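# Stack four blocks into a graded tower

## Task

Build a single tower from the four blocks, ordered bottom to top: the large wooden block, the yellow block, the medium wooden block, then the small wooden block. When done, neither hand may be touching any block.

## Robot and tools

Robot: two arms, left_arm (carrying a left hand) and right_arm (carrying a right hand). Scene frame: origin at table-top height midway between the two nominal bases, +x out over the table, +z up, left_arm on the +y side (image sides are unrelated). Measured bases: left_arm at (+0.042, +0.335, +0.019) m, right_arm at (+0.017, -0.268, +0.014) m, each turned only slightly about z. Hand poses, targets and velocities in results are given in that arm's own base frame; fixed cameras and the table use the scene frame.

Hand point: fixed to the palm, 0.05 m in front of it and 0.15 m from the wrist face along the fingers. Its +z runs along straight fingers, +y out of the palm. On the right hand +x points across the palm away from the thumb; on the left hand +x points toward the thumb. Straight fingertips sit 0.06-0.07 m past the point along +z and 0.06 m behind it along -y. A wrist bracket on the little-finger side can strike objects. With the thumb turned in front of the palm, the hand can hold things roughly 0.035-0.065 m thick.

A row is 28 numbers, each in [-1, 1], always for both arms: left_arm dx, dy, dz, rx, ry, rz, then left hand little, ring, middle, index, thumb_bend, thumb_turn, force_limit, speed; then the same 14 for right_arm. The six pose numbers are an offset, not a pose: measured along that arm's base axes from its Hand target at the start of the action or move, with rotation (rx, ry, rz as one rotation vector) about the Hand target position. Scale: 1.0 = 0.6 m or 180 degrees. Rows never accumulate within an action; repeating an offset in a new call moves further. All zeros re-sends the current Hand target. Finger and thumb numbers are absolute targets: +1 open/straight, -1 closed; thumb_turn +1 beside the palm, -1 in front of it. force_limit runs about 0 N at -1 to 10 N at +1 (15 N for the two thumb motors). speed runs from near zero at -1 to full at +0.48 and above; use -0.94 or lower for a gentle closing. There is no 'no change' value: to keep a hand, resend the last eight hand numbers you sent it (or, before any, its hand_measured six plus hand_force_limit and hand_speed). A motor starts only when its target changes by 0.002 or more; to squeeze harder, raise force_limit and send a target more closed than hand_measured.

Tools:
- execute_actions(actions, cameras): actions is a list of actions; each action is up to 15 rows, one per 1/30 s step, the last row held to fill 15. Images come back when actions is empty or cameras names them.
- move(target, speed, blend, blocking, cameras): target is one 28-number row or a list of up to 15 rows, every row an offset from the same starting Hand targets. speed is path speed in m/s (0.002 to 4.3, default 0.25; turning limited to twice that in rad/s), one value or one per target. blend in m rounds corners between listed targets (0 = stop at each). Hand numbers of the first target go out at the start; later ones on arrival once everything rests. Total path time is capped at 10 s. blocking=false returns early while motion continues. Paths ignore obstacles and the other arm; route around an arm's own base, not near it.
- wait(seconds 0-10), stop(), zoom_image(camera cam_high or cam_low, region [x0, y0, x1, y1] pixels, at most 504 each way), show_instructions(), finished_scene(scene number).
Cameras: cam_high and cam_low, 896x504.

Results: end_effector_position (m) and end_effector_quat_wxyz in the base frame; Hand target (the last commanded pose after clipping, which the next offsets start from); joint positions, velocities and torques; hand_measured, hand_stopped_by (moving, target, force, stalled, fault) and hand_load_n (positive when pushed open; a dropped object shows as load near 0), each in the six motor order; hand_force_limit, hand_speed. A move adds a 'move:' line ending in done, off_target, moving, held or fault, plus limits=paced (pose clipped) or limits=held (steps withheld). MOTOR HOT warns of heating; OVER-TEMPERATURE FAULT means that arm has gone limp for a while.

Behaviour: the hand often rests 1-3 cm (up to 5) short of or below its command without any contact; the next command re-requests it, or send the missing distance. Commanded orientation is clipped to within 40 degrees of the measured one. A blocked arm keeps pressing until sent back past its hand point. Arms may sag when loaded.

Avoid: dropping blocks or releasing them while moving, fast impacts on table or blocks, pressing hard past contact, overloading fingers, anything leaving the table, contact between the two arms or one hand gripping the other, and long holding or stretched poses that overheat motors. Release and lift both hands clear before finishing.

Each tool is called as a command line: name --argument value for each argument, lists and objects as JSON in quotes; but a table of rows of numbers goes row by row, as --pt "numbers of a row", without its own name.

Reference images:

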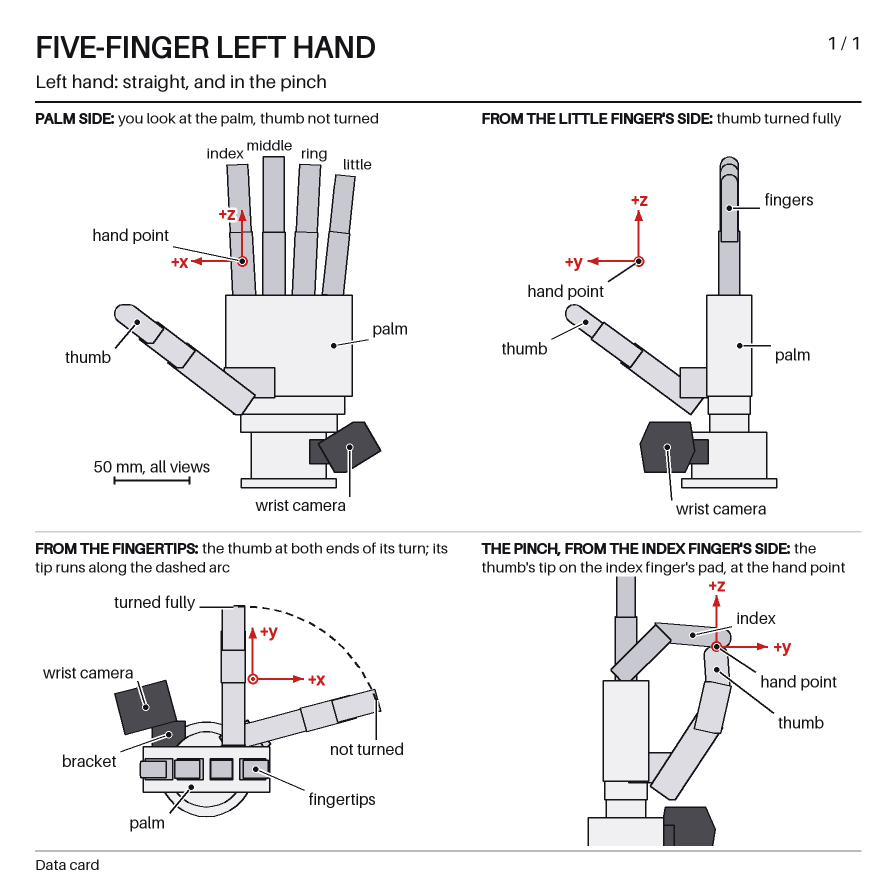

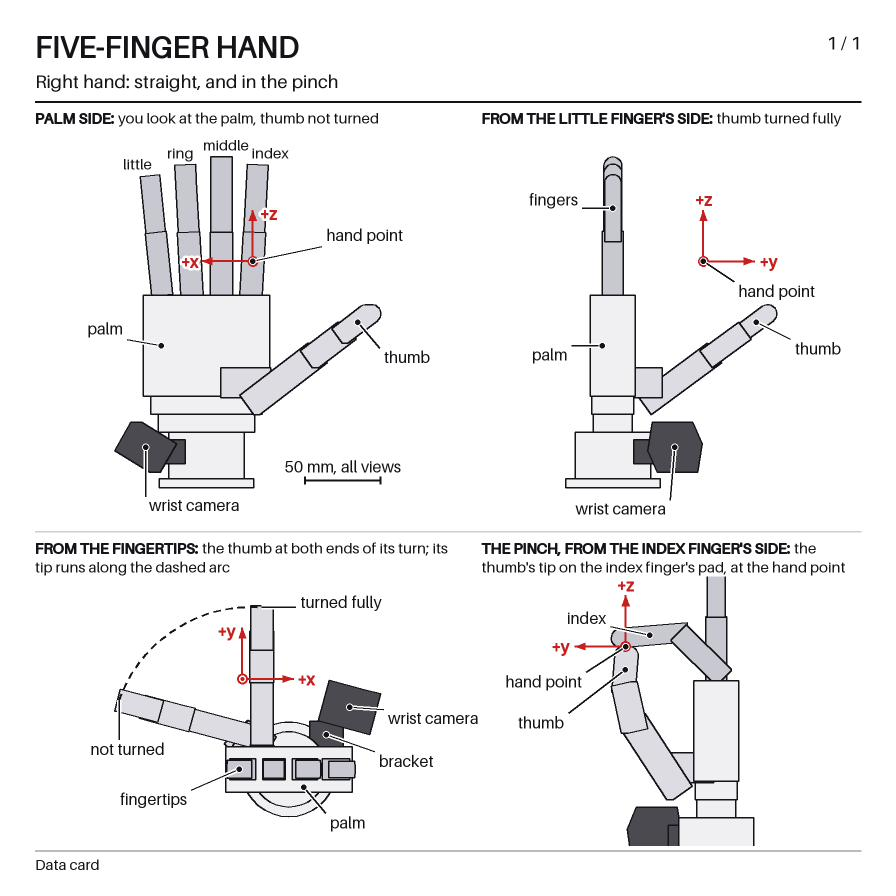

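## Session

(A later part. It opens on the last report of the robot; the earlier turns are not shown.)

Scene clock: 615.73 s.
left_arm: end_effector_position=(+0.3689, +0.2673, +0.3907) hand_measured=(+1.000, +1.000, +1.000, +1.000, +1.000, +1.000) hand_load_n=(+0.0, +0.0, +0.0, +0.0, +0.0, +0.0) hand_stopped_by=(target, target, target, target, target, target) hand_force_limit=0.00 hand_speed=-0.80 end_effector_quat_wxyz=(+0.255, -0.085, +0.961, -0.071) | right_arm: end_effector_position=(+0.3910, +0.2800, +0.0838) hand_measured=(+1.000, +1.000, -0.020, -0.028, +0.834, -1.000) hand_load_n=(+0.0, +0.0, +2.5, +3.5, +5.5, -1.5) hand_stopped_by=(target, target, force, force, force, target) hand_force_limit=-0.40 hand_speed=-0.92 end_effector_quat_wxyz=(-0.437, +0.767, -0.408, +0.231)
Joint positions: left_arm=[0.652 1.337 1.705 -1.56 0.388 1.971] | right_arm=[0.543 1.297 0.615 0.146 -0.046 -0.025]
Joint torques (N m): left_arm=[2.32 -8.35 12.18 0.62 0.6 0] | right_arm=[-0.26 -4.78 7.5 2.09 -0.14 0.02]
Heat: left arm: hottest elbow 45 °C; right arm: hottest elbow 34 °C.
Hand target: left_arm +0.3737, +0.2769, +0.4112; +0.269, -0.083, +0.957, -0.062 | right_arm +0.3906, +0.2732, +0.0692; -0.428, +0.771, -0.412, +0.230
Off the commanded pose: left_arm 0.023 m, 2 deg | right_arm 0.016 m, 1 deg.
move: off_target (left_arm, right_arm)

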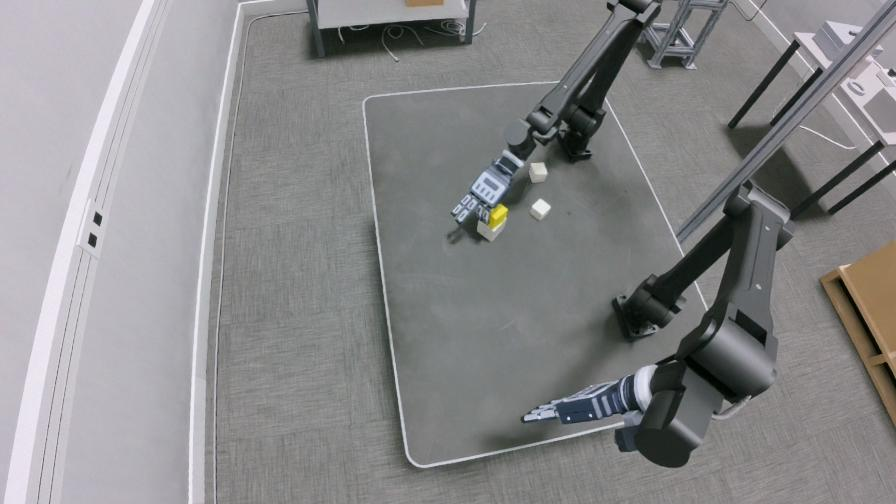

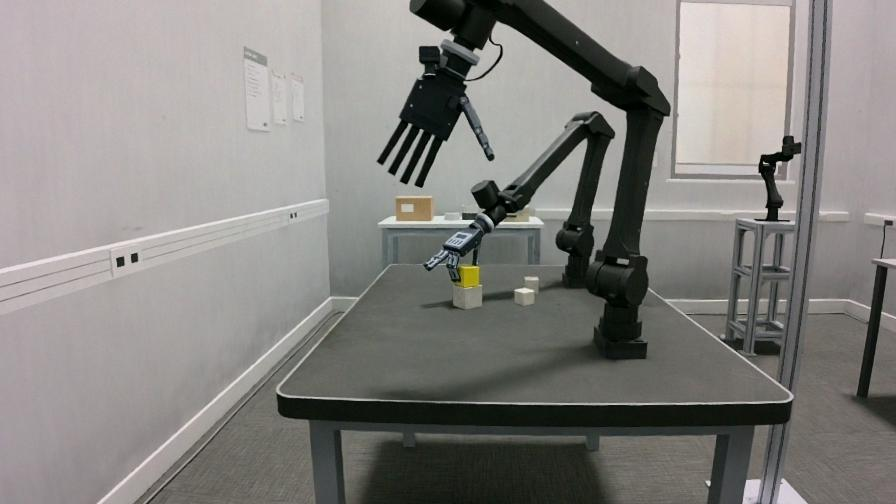

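move --pt "0 0 0 0 0 0 1 1 1 1 1 1 0 -0.8 0 0 0.013 0 0 0 1 1 -0.1 -0.1 0.4 -1 -0.4 -0.92" --pt "0 0 0 0 0 0 1 1 1 1 1 1 0 -0.8 0 0 0.013 0 0 0 1 1 0.3 0.3 1 -1 -0.4 -0.7" --speed 0.05

move --pt "0 0 0 0 0 0 1 1 1 1 1 1 0 -0.8 0 0 0.013 0 0 0 1 1 0.3 0.3 1 -1 -0.4 -0.7" --pt "0 0 0 0 0 0 1 1 1 1 1 1 0 -0.8 0 0 0.18 0 0 0 1 1 0.3 0.3 1 -1 -0.4 -0.7" --speed 0.1 --cameras '["all"]'

zoom_image --camera "cam_low" --region '[410, 220, 550, 320]'

zoom_image --camera "cam_high" --region '[440, 140, 560, 260]'

Scene clock: 627.53 s.
left_arm: end_effector_position=(+0.3689, +0.2673, +0.3907) hand_measured=(+1.000, +1.000, +1.000, +1.000, +1.000, +1.000) hand_load_n=(+0.0, +0.0, +0.0, +0.0, +0.0, +0.0) hand_stopped_by=(target, target, target, target, target, target) hand_force_limit=0.00 hand_speed=-0.80 end_effector_quat_wxyz=(+0.255, -0.085, +0.961, -0.071) | right_arm: end_effector_position=(+0.3909, +0.2799, +0.0836) hand_measured=(+1.000, +1.000, +0.300, +0.300, +1.000, -1.000) hand_load_n=(+0.0, +0.0, +0.0, +0.0, +0.0, +0.0) hand_stopped_by=(target, target, target, target, target, target) hand_force_limit=-0.40 hand_speed=-0.70 end_effector_quat_wxyz=(-0.437, +0.768, -0.408, +0.231)
Joint positions: left_arm=[0.652 1.337 1.705 -1.56 0.388 1.971] | right_arm=[0.543 1.297 0.615 0.145 -0.046 -0.025]
Joint torques (N m): left_arm=[2.26 -8.47 12.11 0.59 0.58 -0.01] | right_arm=[-0.32 -6.12 8.24 1.17 -0.14 0.02]
Heat: left arm: hottest elbow 45 °C; right arm: hottest elbow 34 °C.
Hand target: left_arm +0.3737, +0.2769, +0.4112; +0.269, -0.083, +0.957, -0.062 | right_arm +0.3906, +0.2732, +0.0770; -0.428, +0.771, -0.412, +0.230
Off the commanded pose: left_arm 0.023 m, 2 deg | right_arm 0.009 m, 1 deg.
move: off_target (left_arm)

Scene clock: 629.93 s.
left_arm: end_effector_position=(+0.3689, +0.2673, +0.3907) hand_measured=(+1.000, +1.000, +1.000, +1.000, +1.000, +1.000) hand_load_n=(+0.0, +0.0, -0.5, +0.0, +0.0, +0.0) hand_stopped_by=(target, target, target, target, target, target) hand_force_limit=0.00 hand_speed=-0.80 end_effector_quat_wxyz=(+0.255, -0.085, +0.961, -0.071) | right_arm: end_effector_position=(+0.3718, +0.2684, +0.1526) hand_measured=(+1.000, +1.000, +0.300, +0.300, +1.000, -1.000) hand_load_n=(+0.0, +0.0, +0.5, +0.0, +0.0, +0.0) hand_stopped_by=(target, target, target, target, target, target) hand_force_limit=-0.40 hand_speed=-0.70 end_effector_quat_wxyz=(-0.409, +0.783, -0.417, +0.214)
Joint positions: left_arm=[0.652 1.337 1.705 -1.56 0.388 1.971] | right_arm=[0.543 1.127 0.734 -0.218 -0.046 -0.025]
Joint torques (N m): left_arm=[2.26 -8.47 12.14 0.62 0.59 0] | right_arm=[-0.26 -6.07 14.12 1.17 -0.12 0.02]
Heat: left arm: hottest elbow 45 °C; right arm: hottest elbow 34 °C.
Hand target: left_arm +0.3737, +0.2769, +0.4112; +0.269, -0.083, +0.957, -0.062 | right_arm +0.3906, +0.2732, +0.1850; -0.428, +0.771, -0.412, +0.230
Off the commanded pose: left_arm 0.023 m, 2 deg | right_arm 0.038 m, 3 deg.
move: off_target (left_arm, right_arm)

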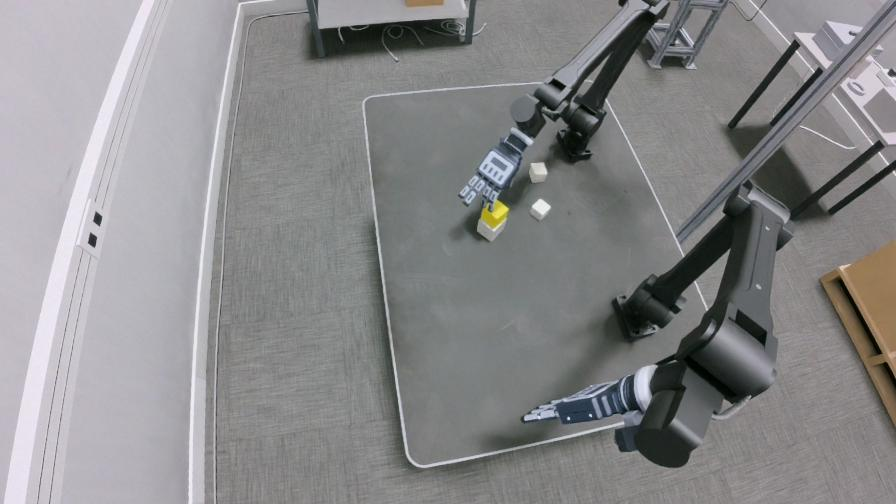

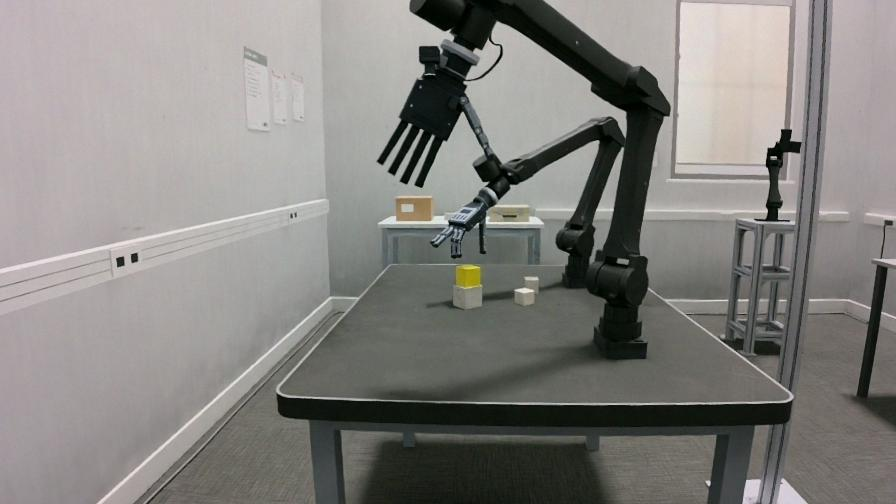

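Scaled by 3.600 from the camera's 896x504 image, which has a finer 1280x720 frame.

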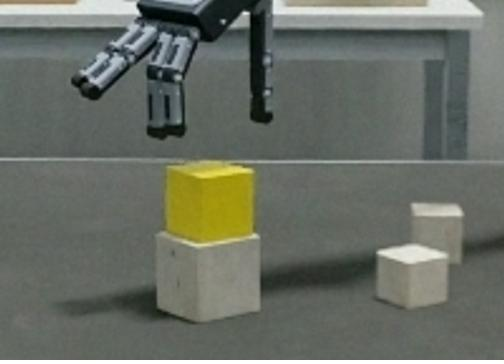

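Scaled by 4.200 from the camera's 896x504 image, which has a finer 1280x720 frame.

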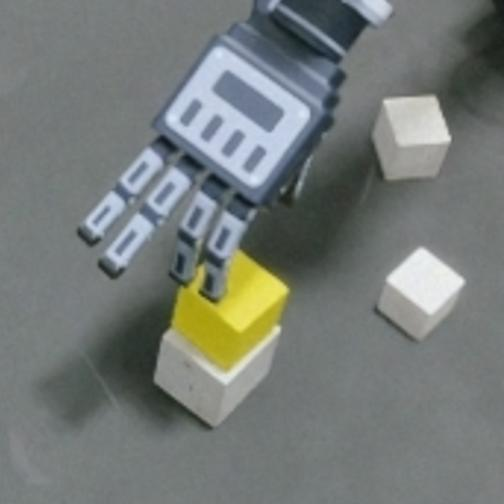

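move --pt "0 0 0 0 0 0 1 1 1 1 1 1 0 -0.8 -0.3637 -0.2548 -0.025 -0.0052 0.004 0.2718 1 1 0.3 0.3 1 -1 -0.4 -0.7" --speed 0.2 --cameras '["all"]'

zoom_image --camera "cam_high" --region '[440, 100, 620, 280]'

Scene clock: 682.13 s.
left_arm: end_effector_position=(+0.3689, +0.2673, +0.3907) hand_measured=(+1.000, +1.000, +1.000, +1.000, +1.000, +1.000) hand_load_n=(+0.0, +0.0, +0.0, +0.0, +0.0, +0.0) hand_stopped_by=(target, target, target, target, target, target) hand_force_limit=0.00 hand_speed=-0.80 end_effector_quat_wxyz=(+0.255, -0.085, +0.961, -0.071) | right_arm: end_effector_position=(+0.1607, +0.1230, +0.1565) hand_measured=(+1.000, +1.000, +0.300, +0.300, +1.000, -1.000) hand_load_n=(+0.0, -0.5, +0.0, +0.0, +0.0, +0.0) hand_stopped_by=(target, target, target, target, target, target) hand_force_limit=-0.40 hand_speed=-0.70 end_effector_quat_wxyz=(-0.476, +0.877, -0.061, +0.016)
Joint positions: left_arm=[0.652 1.337 1.705 -1.56 0.388 1.971] | right_arm=[-0.052 0.768 0.62 -1.344 -0.99 -1.443]
Joint torques (N m): left_arm=[2.14 -8.47 12.15 0.61 0.59 -0.01] | right_arm=[-0.26 0.44 12.16 -0.14 -0.86 0.03]
Heat: left arm: hottest elbow 46 °C; right arm: hottest elbow 42 °C.
Hand target: left_arm +0.3737, +0.2769, +0.4112; +0.269, -0.083, +0.957, -0.062 | right_arm +0.1724, +0.1203, +0.1700; -0.476, +0.877, -0.056, +0.030
Off the commanded pose: left_arm 0.023 m, 2 deg | right_arm 0.018 m, 2 deg.
move: off_target (left_arm, right_arm)

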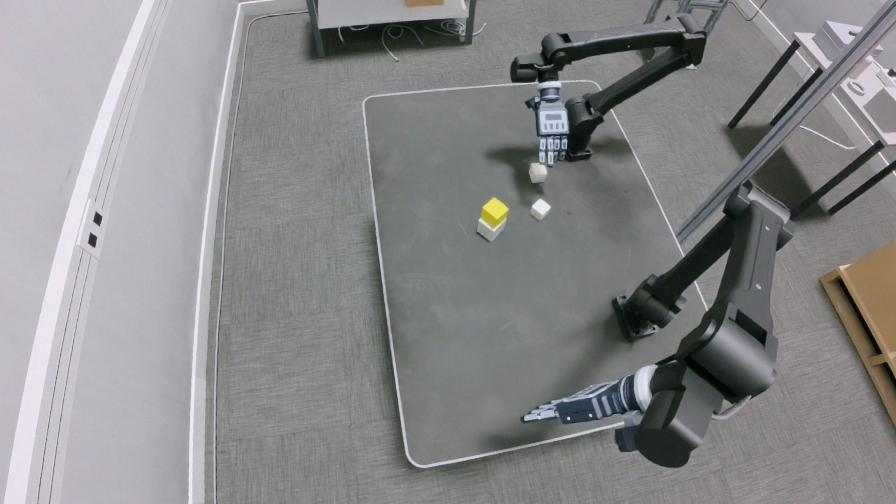

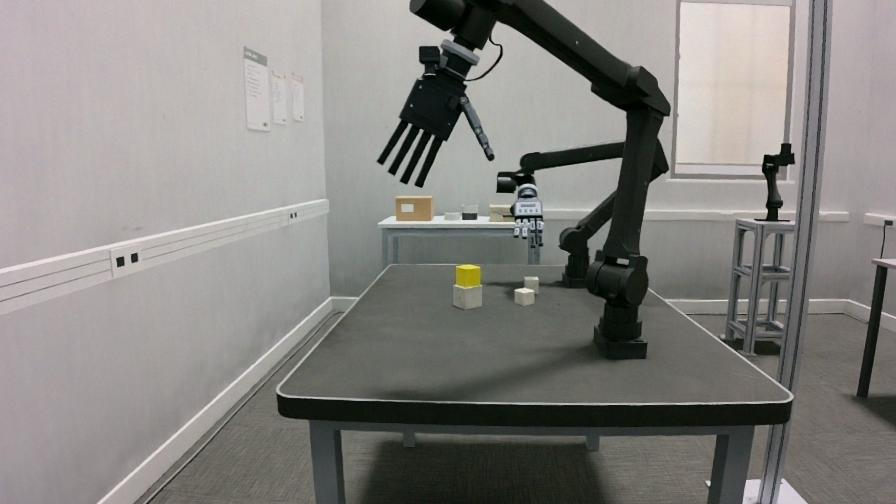

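Scaled by 2.800 from the camera's 896x504 image, which has a finer 1280x720 frame.

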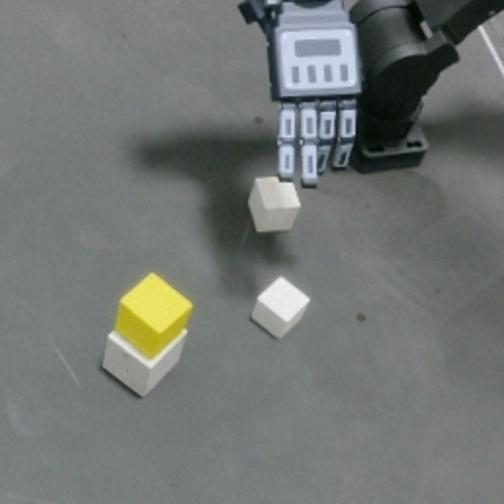

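move --pt "0 0 0 0 0 0 1 1 1 1 1 1 0 -0.8 0.0078 0.002 -0.15 0 0 0 1 1 0.3 0.3 1 -1 -0.4 -0.7" --speed 0.12 --cameras '["all"]'

zoom_image --camera "cam_high" --region '[480, 110, 600, 230]'

zoom_image --camera "cam_low" --region '[470, 220, 590, 340]'

Scene clock: 706.40 s.
left_arm: end_effector_position=(+0.3689, +0.2673, +0.3907) hand_measured=(+1.000, +1.000, +1.000, +1.000, +1.000, +1.000) hand_load_n=(+0.0, +0.0, +0.0, +0.0, +0.0, +0.0) hand_stopped_by=(target, target, target, target, target, target) hand_force_limit=0.00 hand_speed=-0.80 end_effector_quat_wxyz=(+0.255, -0.085, +0.961, -0.071) | right_arm: end_effector_position=(+0.1801, +0.1210, +0.0859) hand_measured=(+1.000, +1.000, +0.300, +0.300, +1.000, -1.000) hand_load_n=(+0.0, +0.0, +0.0, +0.0, +0.0, +0.0) hand_stopped_by=(target, target, target, target, target, target) hand_force_limit=-0.40 hand_speed=-0.70 end_effector_quat_wxyz=(-0.476, +0.877, -0.049, +0.038)
Joint positions: left_arm=[0.652 1.337 1.705 -1.56 0.388 1.971] | right_arm=[-0.058 0.876 0.476 -1.052 -0.991 -1.454]
Joint torques (N m): left_arm=[2.26 -8.64 12.12 0.65 0.59 -0.01] | right_arm=[0.73 -0.21 7.6 0.57 -0.8 0.17]
Heat: left arm: hottest elbow 46 °C; right arm: hottest elbow 42 °C.
Hand target: left_arm +0.3737, +0.2769, +0.4112; +0.269, -0.083, +0.957, -0.062 | right_arm +0.1770, +0.1216, +0.0800; -0.476, +0.877, -0.056, +0.030
Off the commanded pose: left_arm 0.023 m, 2 deg | right_arm 0.007 m, 1 deg.
move: off_target (left_arm)

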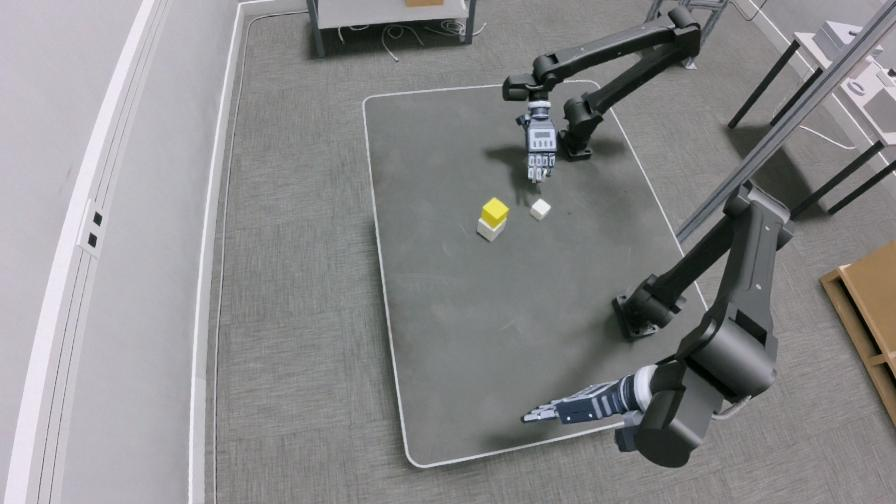

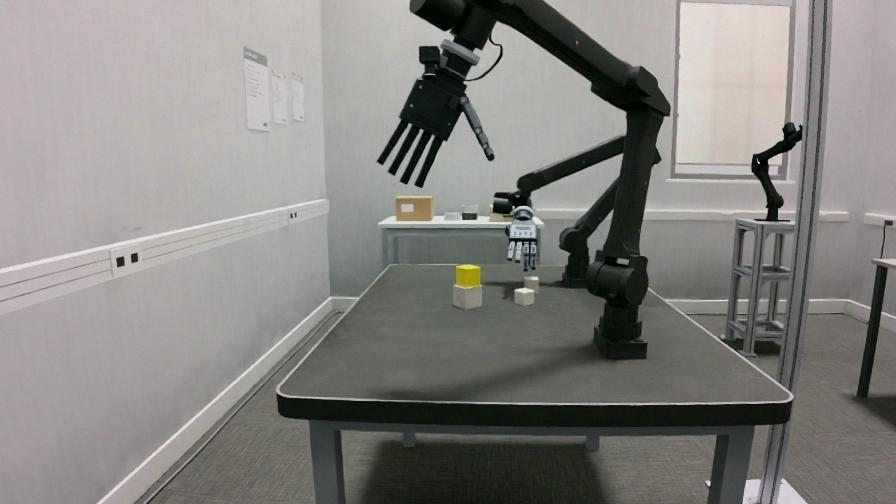

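Scaled by 4.200 from the camera's 896x504 image, which has a finer 1280x720 frame.

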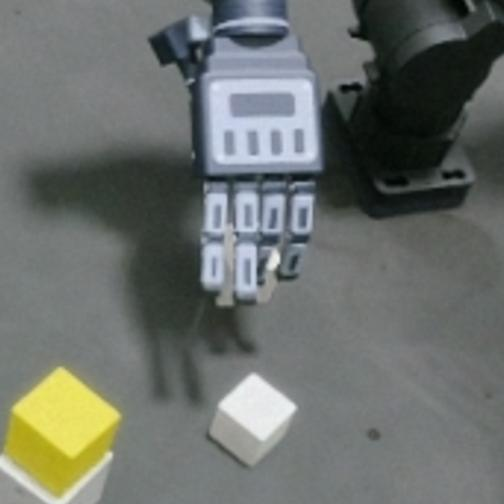

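Scaled by 4.200 from the camera's 896x504 image, which has a finer 1280x720 frame.

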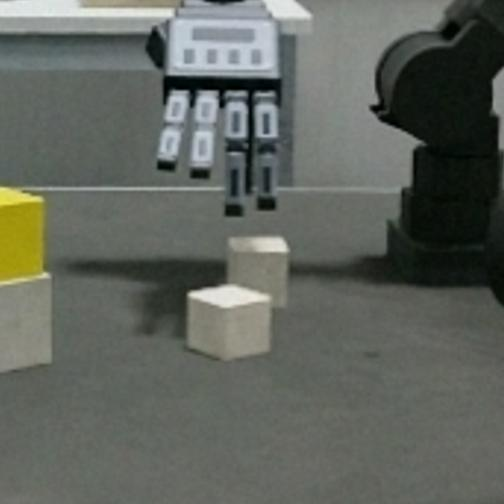

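move --pt "0 0 0 0 0 0 1 1 1 1 1 1 0 -0.8 -0.01 -0.006 -0.05 0 0 0 1 1 0.3 0.3 1 -1 -0.4 -0.7" --pt "0 0 0 0 0 0 1 1 1 1 1 1 0 -0.8 -0.01 -0.006 -0.1083 0 0 0 1 1 0.3 0.3 1 -1 -0.4 -0.7" --speed 0.1 --blend 0.01 --cameras '["all"]'

zoom_image --camera "cam_high" --region '[480, 110, 600, 230]'

zoom_image --camera "cam_low" --region '[470, 220, 590, 340]'

Scene clock: 721.07 s.
left_arm: end_effector_position=(+0.3689, +0.2673, +0.3907) hand_measured=(+1.000, +1.000, +1.000, +1.000, +1.000, +1.000) hand_load_n=(+0.0, +0.0, +0.0, +0.0, +0.0, +0.0) hand_stopped_by=(target, target, target, target, target, target) hand_force_limit=0.00 hand_speed=-0.80 end_effector_quat_wxyz=(+0.255, -0.085, +0.961, -0.071) | right_arm: end_effector_position=(+0.1753, +0.1175, +0.0201) hand_measured=(+1.000, +1.000, +0.300, +0.300, +1.000, -1.000) hand_load_n=(+0.0, +0.0, +0.0, +0.0, +0.0, +0.0) hand_stopped_by=(target, target, target, target, target, target) hand_force_limit=-0.40 hand_speed=-0.70 end_effector_quat_wxyz=(-0.475, +0.878, -0.051, +0.037)
Joint positions: left_arm=[0.652 1.337 1.705 -1.56 0.388 1.971] | right_arm=[-0.078 1.026 0.35 -0.808 -0.992 -1.486]
Joint torques (N m): left_arm=[2.32 -8.59 12.12 0.64 0.59 -0.01] | right_arm=[0.5 -0.56 6.41 0.61 -0.86 0.11]
Heat: left arm: hottest elbow 46 °C; right arm: hottest elbow 39 °C.
Hand target: left_arm +0.3737, +0.2769, +0.4112; +0.269, -0.083, +0.957, -0.062 | right_arm +0.1711, +0.1179, +0.0150; -0.476, +0.877, -0.056, +0.031
Off the commanded pose: left_arm 0.023 m, 2 deg | right_arm 0.007 m, 1 deg.
move: off_target (left_arm)

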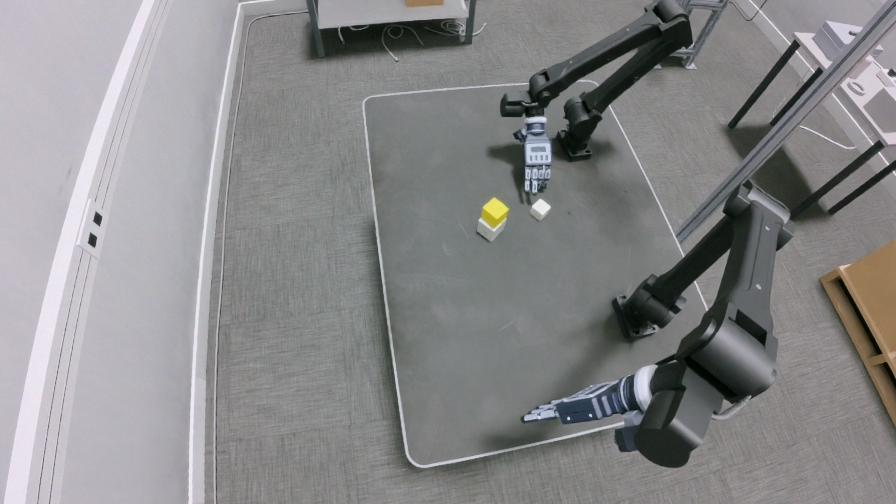

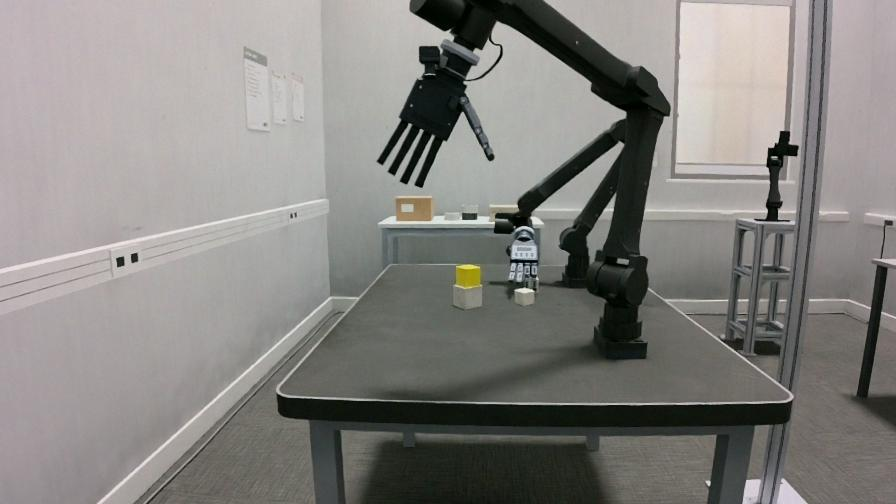

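Scaled by 4.200 from the camera's 896x504 image, which has a finer 1280x720 frame.

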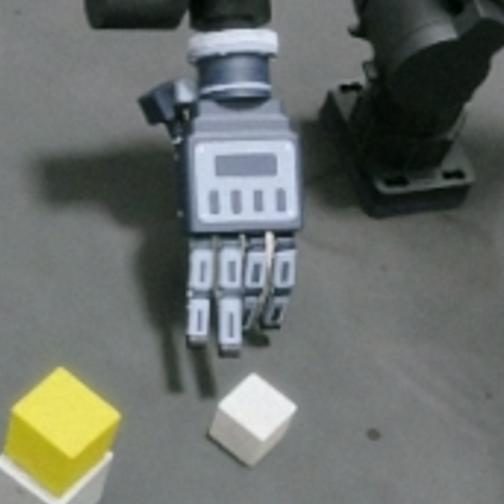

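Scaled by 4.200 from the camera's 896x504 image, which has a finer 1280x720 frame.

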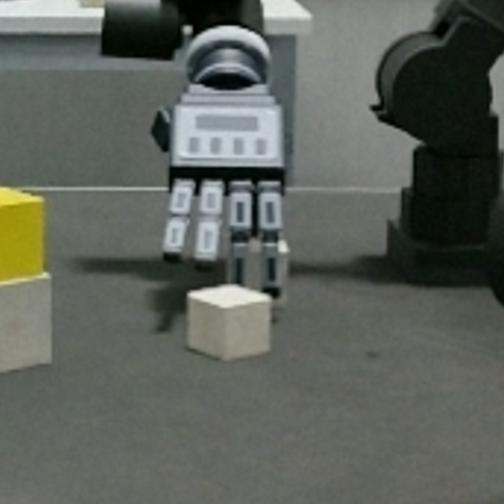

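move --pt "0 0 0 0 0 0 1 1 1 1 1 1 0 -0.8 0 0 0 0 0 0 1 1 -0.3 -0.3 0.2 -1 -0.4 -0.92" --pt "0 0 0 0 0 0 1 1 1 1 1 1 0 -0.8 0 0 0.25 0 0 0 1 1 -0.3 -0.3 0.2 -1 -0.4 -0.92" --speed 0.12 --cameras '["all"]'

zoom_image --camera "cam_high" --region '[480, 80, 600, 200]'

zoom_image --camera "cam_low" --region '[470, 200, 590, 320]'

Scene clock: 732.10 s.
left_arm: end_effector_position=(+0.3689, +0.2673, +0.3907) hand_measured=(+1.000, +1.000, +1.000, +1.000, +1.000, +1.000) hand_load_n=(+0.0, +0.0, +0.0, +0.0, +0.0, +0.0) hand_stopped_by=(target, target, target, target, target, target) hand_force_limit=0.00 hand_speed=-0.80 end_effector_quat_wxyz=(+0.255, -0.085, +0.961, -0.071) | right_arm: end_effector_position=(+0.1545, +0.1212, +0.1434) hand_measured=(+1.000, +1.000, -0.050, -0.096, +0.812, -1.000) hand_load_n=(+0.0, +0.0, +3.5, +3.0, +6.0, +0.5) hand_stopped_by=(target, target, force, force, force, target) hand_force_limit=-0.40 hand_speed=-0.92 end_effector_quat_wxyz=(-0.476, +0.877, -0.070, +0.002)
Joint positions: left_arm=[0.652 1.337 1.705 -1.56 0.388 1.971] | right_arm=[-0.066 0.786 0.589 -1.347 -0.992 -1.464]
Joint torques (N m): left_arm=[2.2 -8.47 12.15 0.61 0.59 -0.01] | right_arm=[-0.03 -0.85 13.31 -0.27 -0.8 0.05]
Heat: left arm: hottest elbow 46 °C; right arm: hottest elbow 38 °C.
Hand target: left_arm +0.3737, +0.2769, +0.4112; +0.269, -0.083, +0.957, -0.062 | right_arm +0.1711, +0.1179, +0.1651; -0.476, +0.877, -0.056, +0.030
Off the commanded pose: left_arm 0.023 m, 2 deg | right_arm 0.028 m, 4 deg.
move: off_target (left_arm, right_arm)

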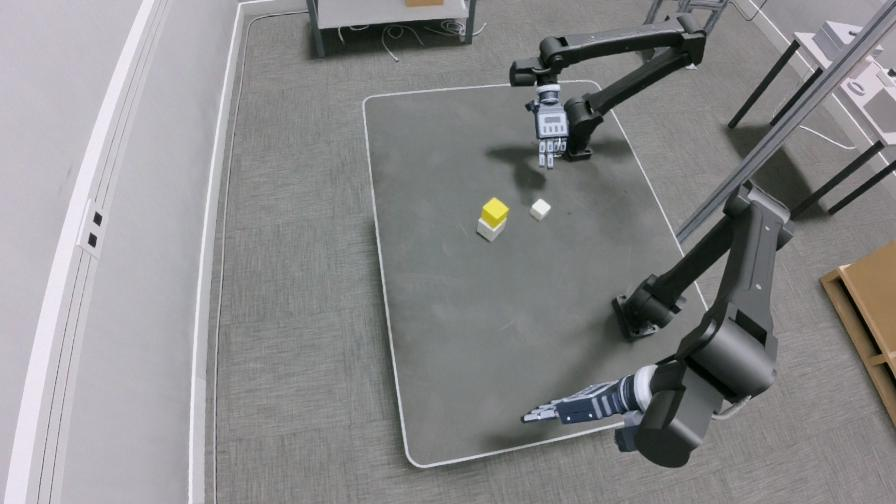

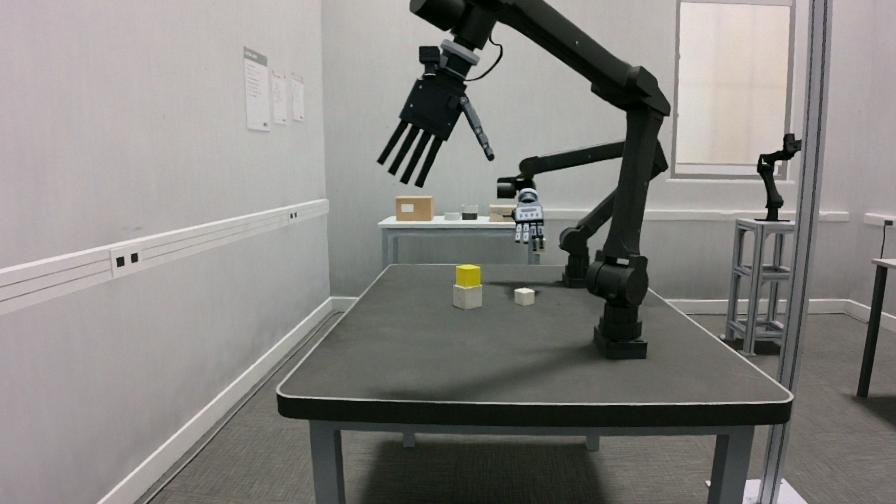

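Scaled by 4.200 from the camera's 896x504 image, which has a finer 1280x720 frame.

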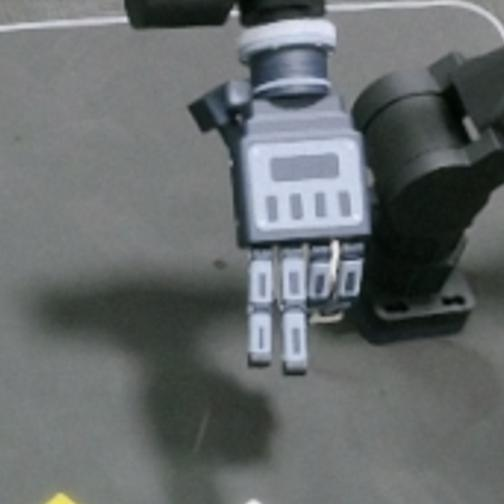

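Scaled by 4.200 from the camera's 896x504 image, which has a finer 1280x720 frame.

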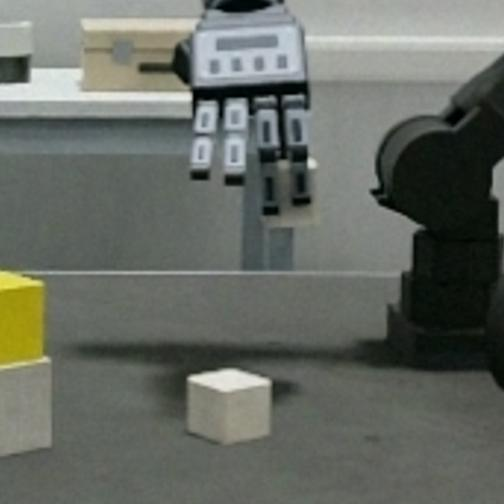

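zoom_image --camera "cam_high" --region '[460, 180, 560, 260]'

zoom_image --camera "cam_low" --region '[440, 250, 540, 330]'

Scaled by 5.040 from the camera's 896x504 image, which has a finer 1280x720 frame.

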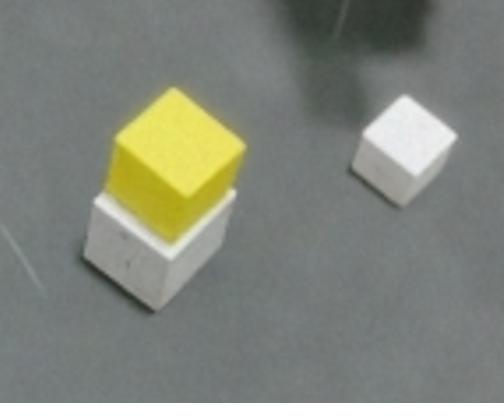

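Scaled by 5.040 from the camera's 896x504 image, which has a finer 1280x720 frame.

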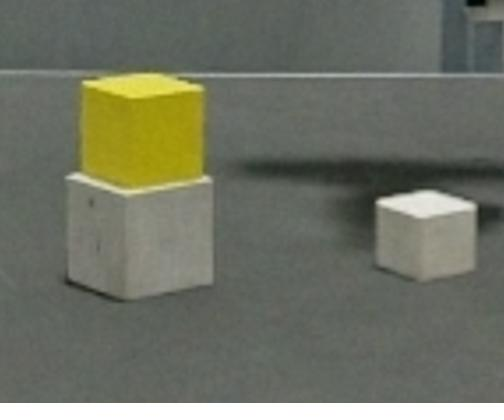

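move --pt "0 0 0 0 0 0 1 1 1 1 1 1 0 -0.8 0 0 0.13 0 0 0 1 1 -0.3 -0.3 0.2 -1 -0.4 -0.92" --pt "0 0 0 0 0 0 1 1 1 1 1 1 0 -0.8 0.3665 0.2692 0.14 0 0 -0.2722 1 1 -0.3 -0.3 0.2 -1 -0.4 -0.92" --pt "0 0 0 0 0 0 1 1 1 1 1 1 0 -0.8 0.3665 0.2692 0 0 0 -0.2722 1 1 -0.3 -0.3 0.2 -1 -0.4 -0.92" --speed '[0.15,0.2,0.1]' --blend 0.02 --cameras '["all"]'

zoom_image --camera "cam_high" --region '[430, 130, 550, 250]'

zoom_image --camera "cam_low" --region '[410, 200, 530, 320]'

Scene clock: 769.47 s.
left_arm: end_effector_position=(+0.3689, +0.2673, +0.3907) hand_measured=(+1.000, +1.000, +1.000, +1.000, +1.000, +1.000) hand_load_n=(+0.0, +0.0, +0.0, +0.0, +0.0, +0.0) hand_stopped_by=(target, target, target, target, target, target) hand_force_limit=0.00 hand_speed=-0.80 end_effector_quat_wxyz=(+0.255, -0.085, +0.961, -0.071) | right_arm: end_effector_position=(+0.3928, +0.2738, +0.1713) hand_measured=(+1.000, +1.000, -0.050, -0.096, +0.812, -1.000) hand_load_n=(+0.0, +0.0, +3.5, +3.0, +6.0, +0.5) hand_stopped_by=(target, target, force, force, force, target) hand_force_limit=-0.40 hand_speed=-0.92 end_effector_quat_wxyz=(-0.419, +0.775, -0.414, +0.229)
Joint positions: left_arm=[0.652 1.337 1.705 -1.56 0.388 1.971] | right_arm=[0.534 1.151 0.787 -0.21 -0.038 -0.034]
Joint torques (N m): left_arm=[2.26 -8.59 12.12 0.61 0.59 -0.01] | right_arm=[1.61 -5.01 9.24 2.15 0.01 0.17]
Heat: left arm: hottest elbow 46 °C; right arm: hottest elbow 39 °C.
Hand target: left_arm +0.3737, +0.2769, +0.4112; +0.269, -0.083, +0.957, -0.062 | right_arm +0.3910, +0.2795, +0.1650; -0.421, +0.775, -0.415, +0.225
Off the commanded pose: left_arm 0.023 m, 2 deg | right_arm 0.009 m, 1 deg.
move: off_target (left_arm)

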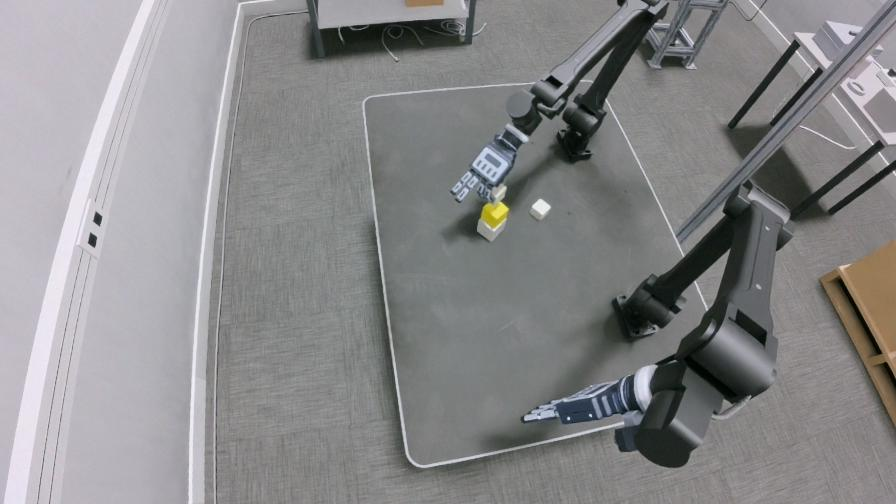

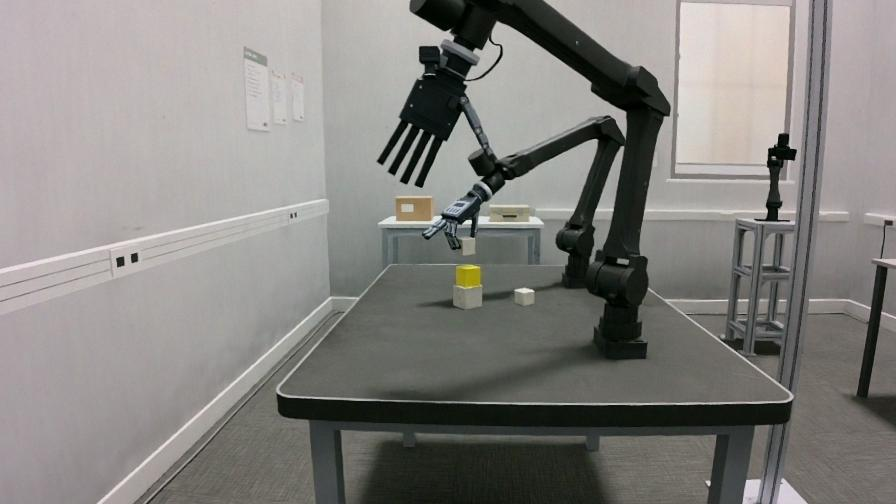

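Scaled by 4.200 from the camera's 896x504 image, which has a finer 1280x720 frame.

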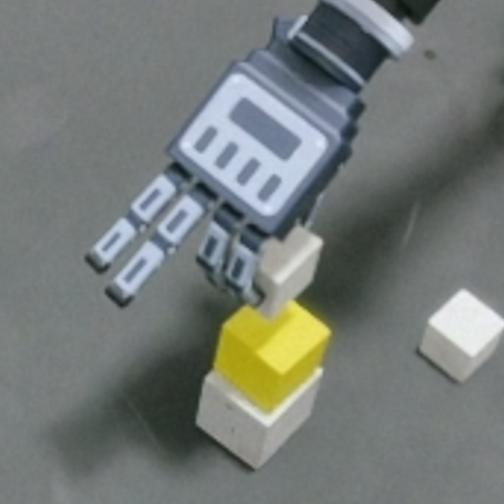

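Scaled by 4.200 from the camera's 896x504 image, which has a finer 1280x720 frame.

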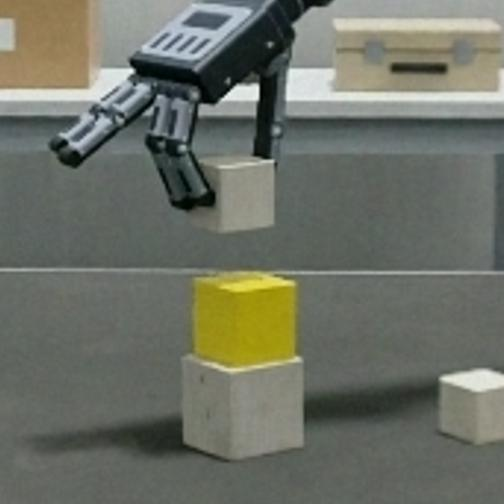

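move --pt "0 0 0 0 0 0 1 1 1 1 1 1 0 -0.8 -0.0115 0.0272 -0.038 0 0 0 1 1 -0.3 -0.3 0.2 -1 -0.4 -0.92" --speed 0.08 --cameras '["all"]'

zoom_image --camera "cam_high" --region '[450, 160, 550, 240]'

zoom_image --camera "cam_low" --region '[420, 220, 520, 300]'

Scene clock: 792.13 s.
left_arm: end_effector_position=(+0.3689, +0.2673, +0.3907) hand_measured=(+1.000, +1.000, +1.000, +1.000, +1.000, +1.000) hand_load_n=(+0.0, +0.0, +0.0, +0.0, +0.0, +0.0) hand_stopped_by=(target, target, target, target, target, target) hand_force_limit=0.00 hand_speed=-0.80 end_effector_quat_wxyz=(+0.255, -0.085, +0.961, -0.071) | right_arm: end_effector_position=(+0.3866, +0.2909, +0.1502) hand_measured=(+1.000, +1.000, -0.050, -0.096, +0.812, -1.000) hand_load_n=(+0.0, -0.5, +3.5, +3.0, +6.0, +1.0) hand_stopped_by=(target, target, force, force, force, target) hand_force_limit=-0.40 hand_speed=-0.92 end_effector_quat_wxyz=(-0.421, +0.774, -0.414, +0.230)
Joint positions: left_arm=[0.652 1.337 1.705 -1.56 0.388 1.971] | right_arm=[0.585 1.188 0.753 -0.135 0.004 -0.007]
Joint torques (N m): left_arm=[2.32 -8.47 12.1 0.61 0.59 -0.01] | right_arm=[1.49 -5.13 8.91 2.22 0.04 0.21]
Heat: left arm: hottest elbow 47 °C; right arm: hottest elbow 38 °C.
Hand target: left_arm +0.3737, +0.2769, +0.4112; +0.269, -0.083, +0.957, -0.062 | right_arm +0.3841, +0.2959, +0.1422; -0.421, +0.775, -0.415, +0.225
Off the commanded pose: left_arm 0.023 m, 2 deg | right_arm 0.010 m, 1 deg.
move: off_target (left_arm)

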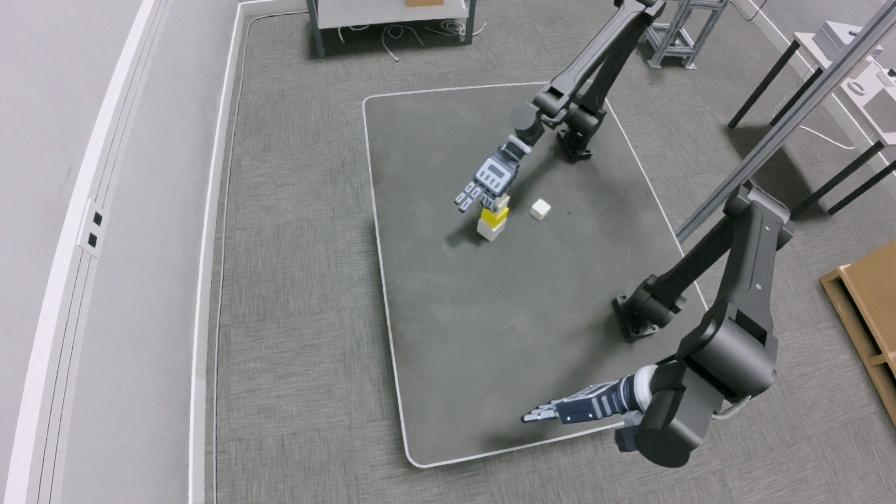

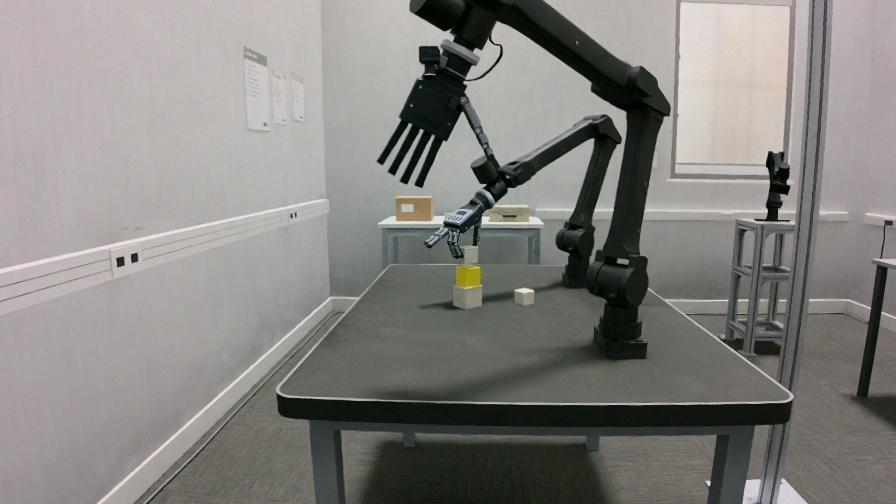

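Scaled by 5.040 from the camera's 896x504 image, which has a finer 1280x720 frame.

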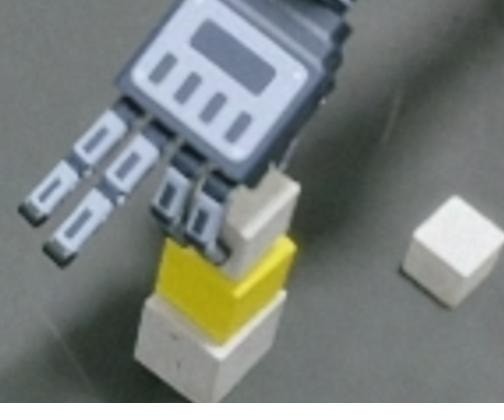

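Scaled by 5.040 from the camera's 896x504 image, which has a finer 1280x720 frame.

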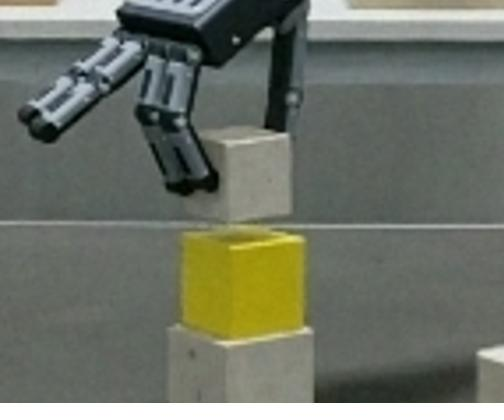

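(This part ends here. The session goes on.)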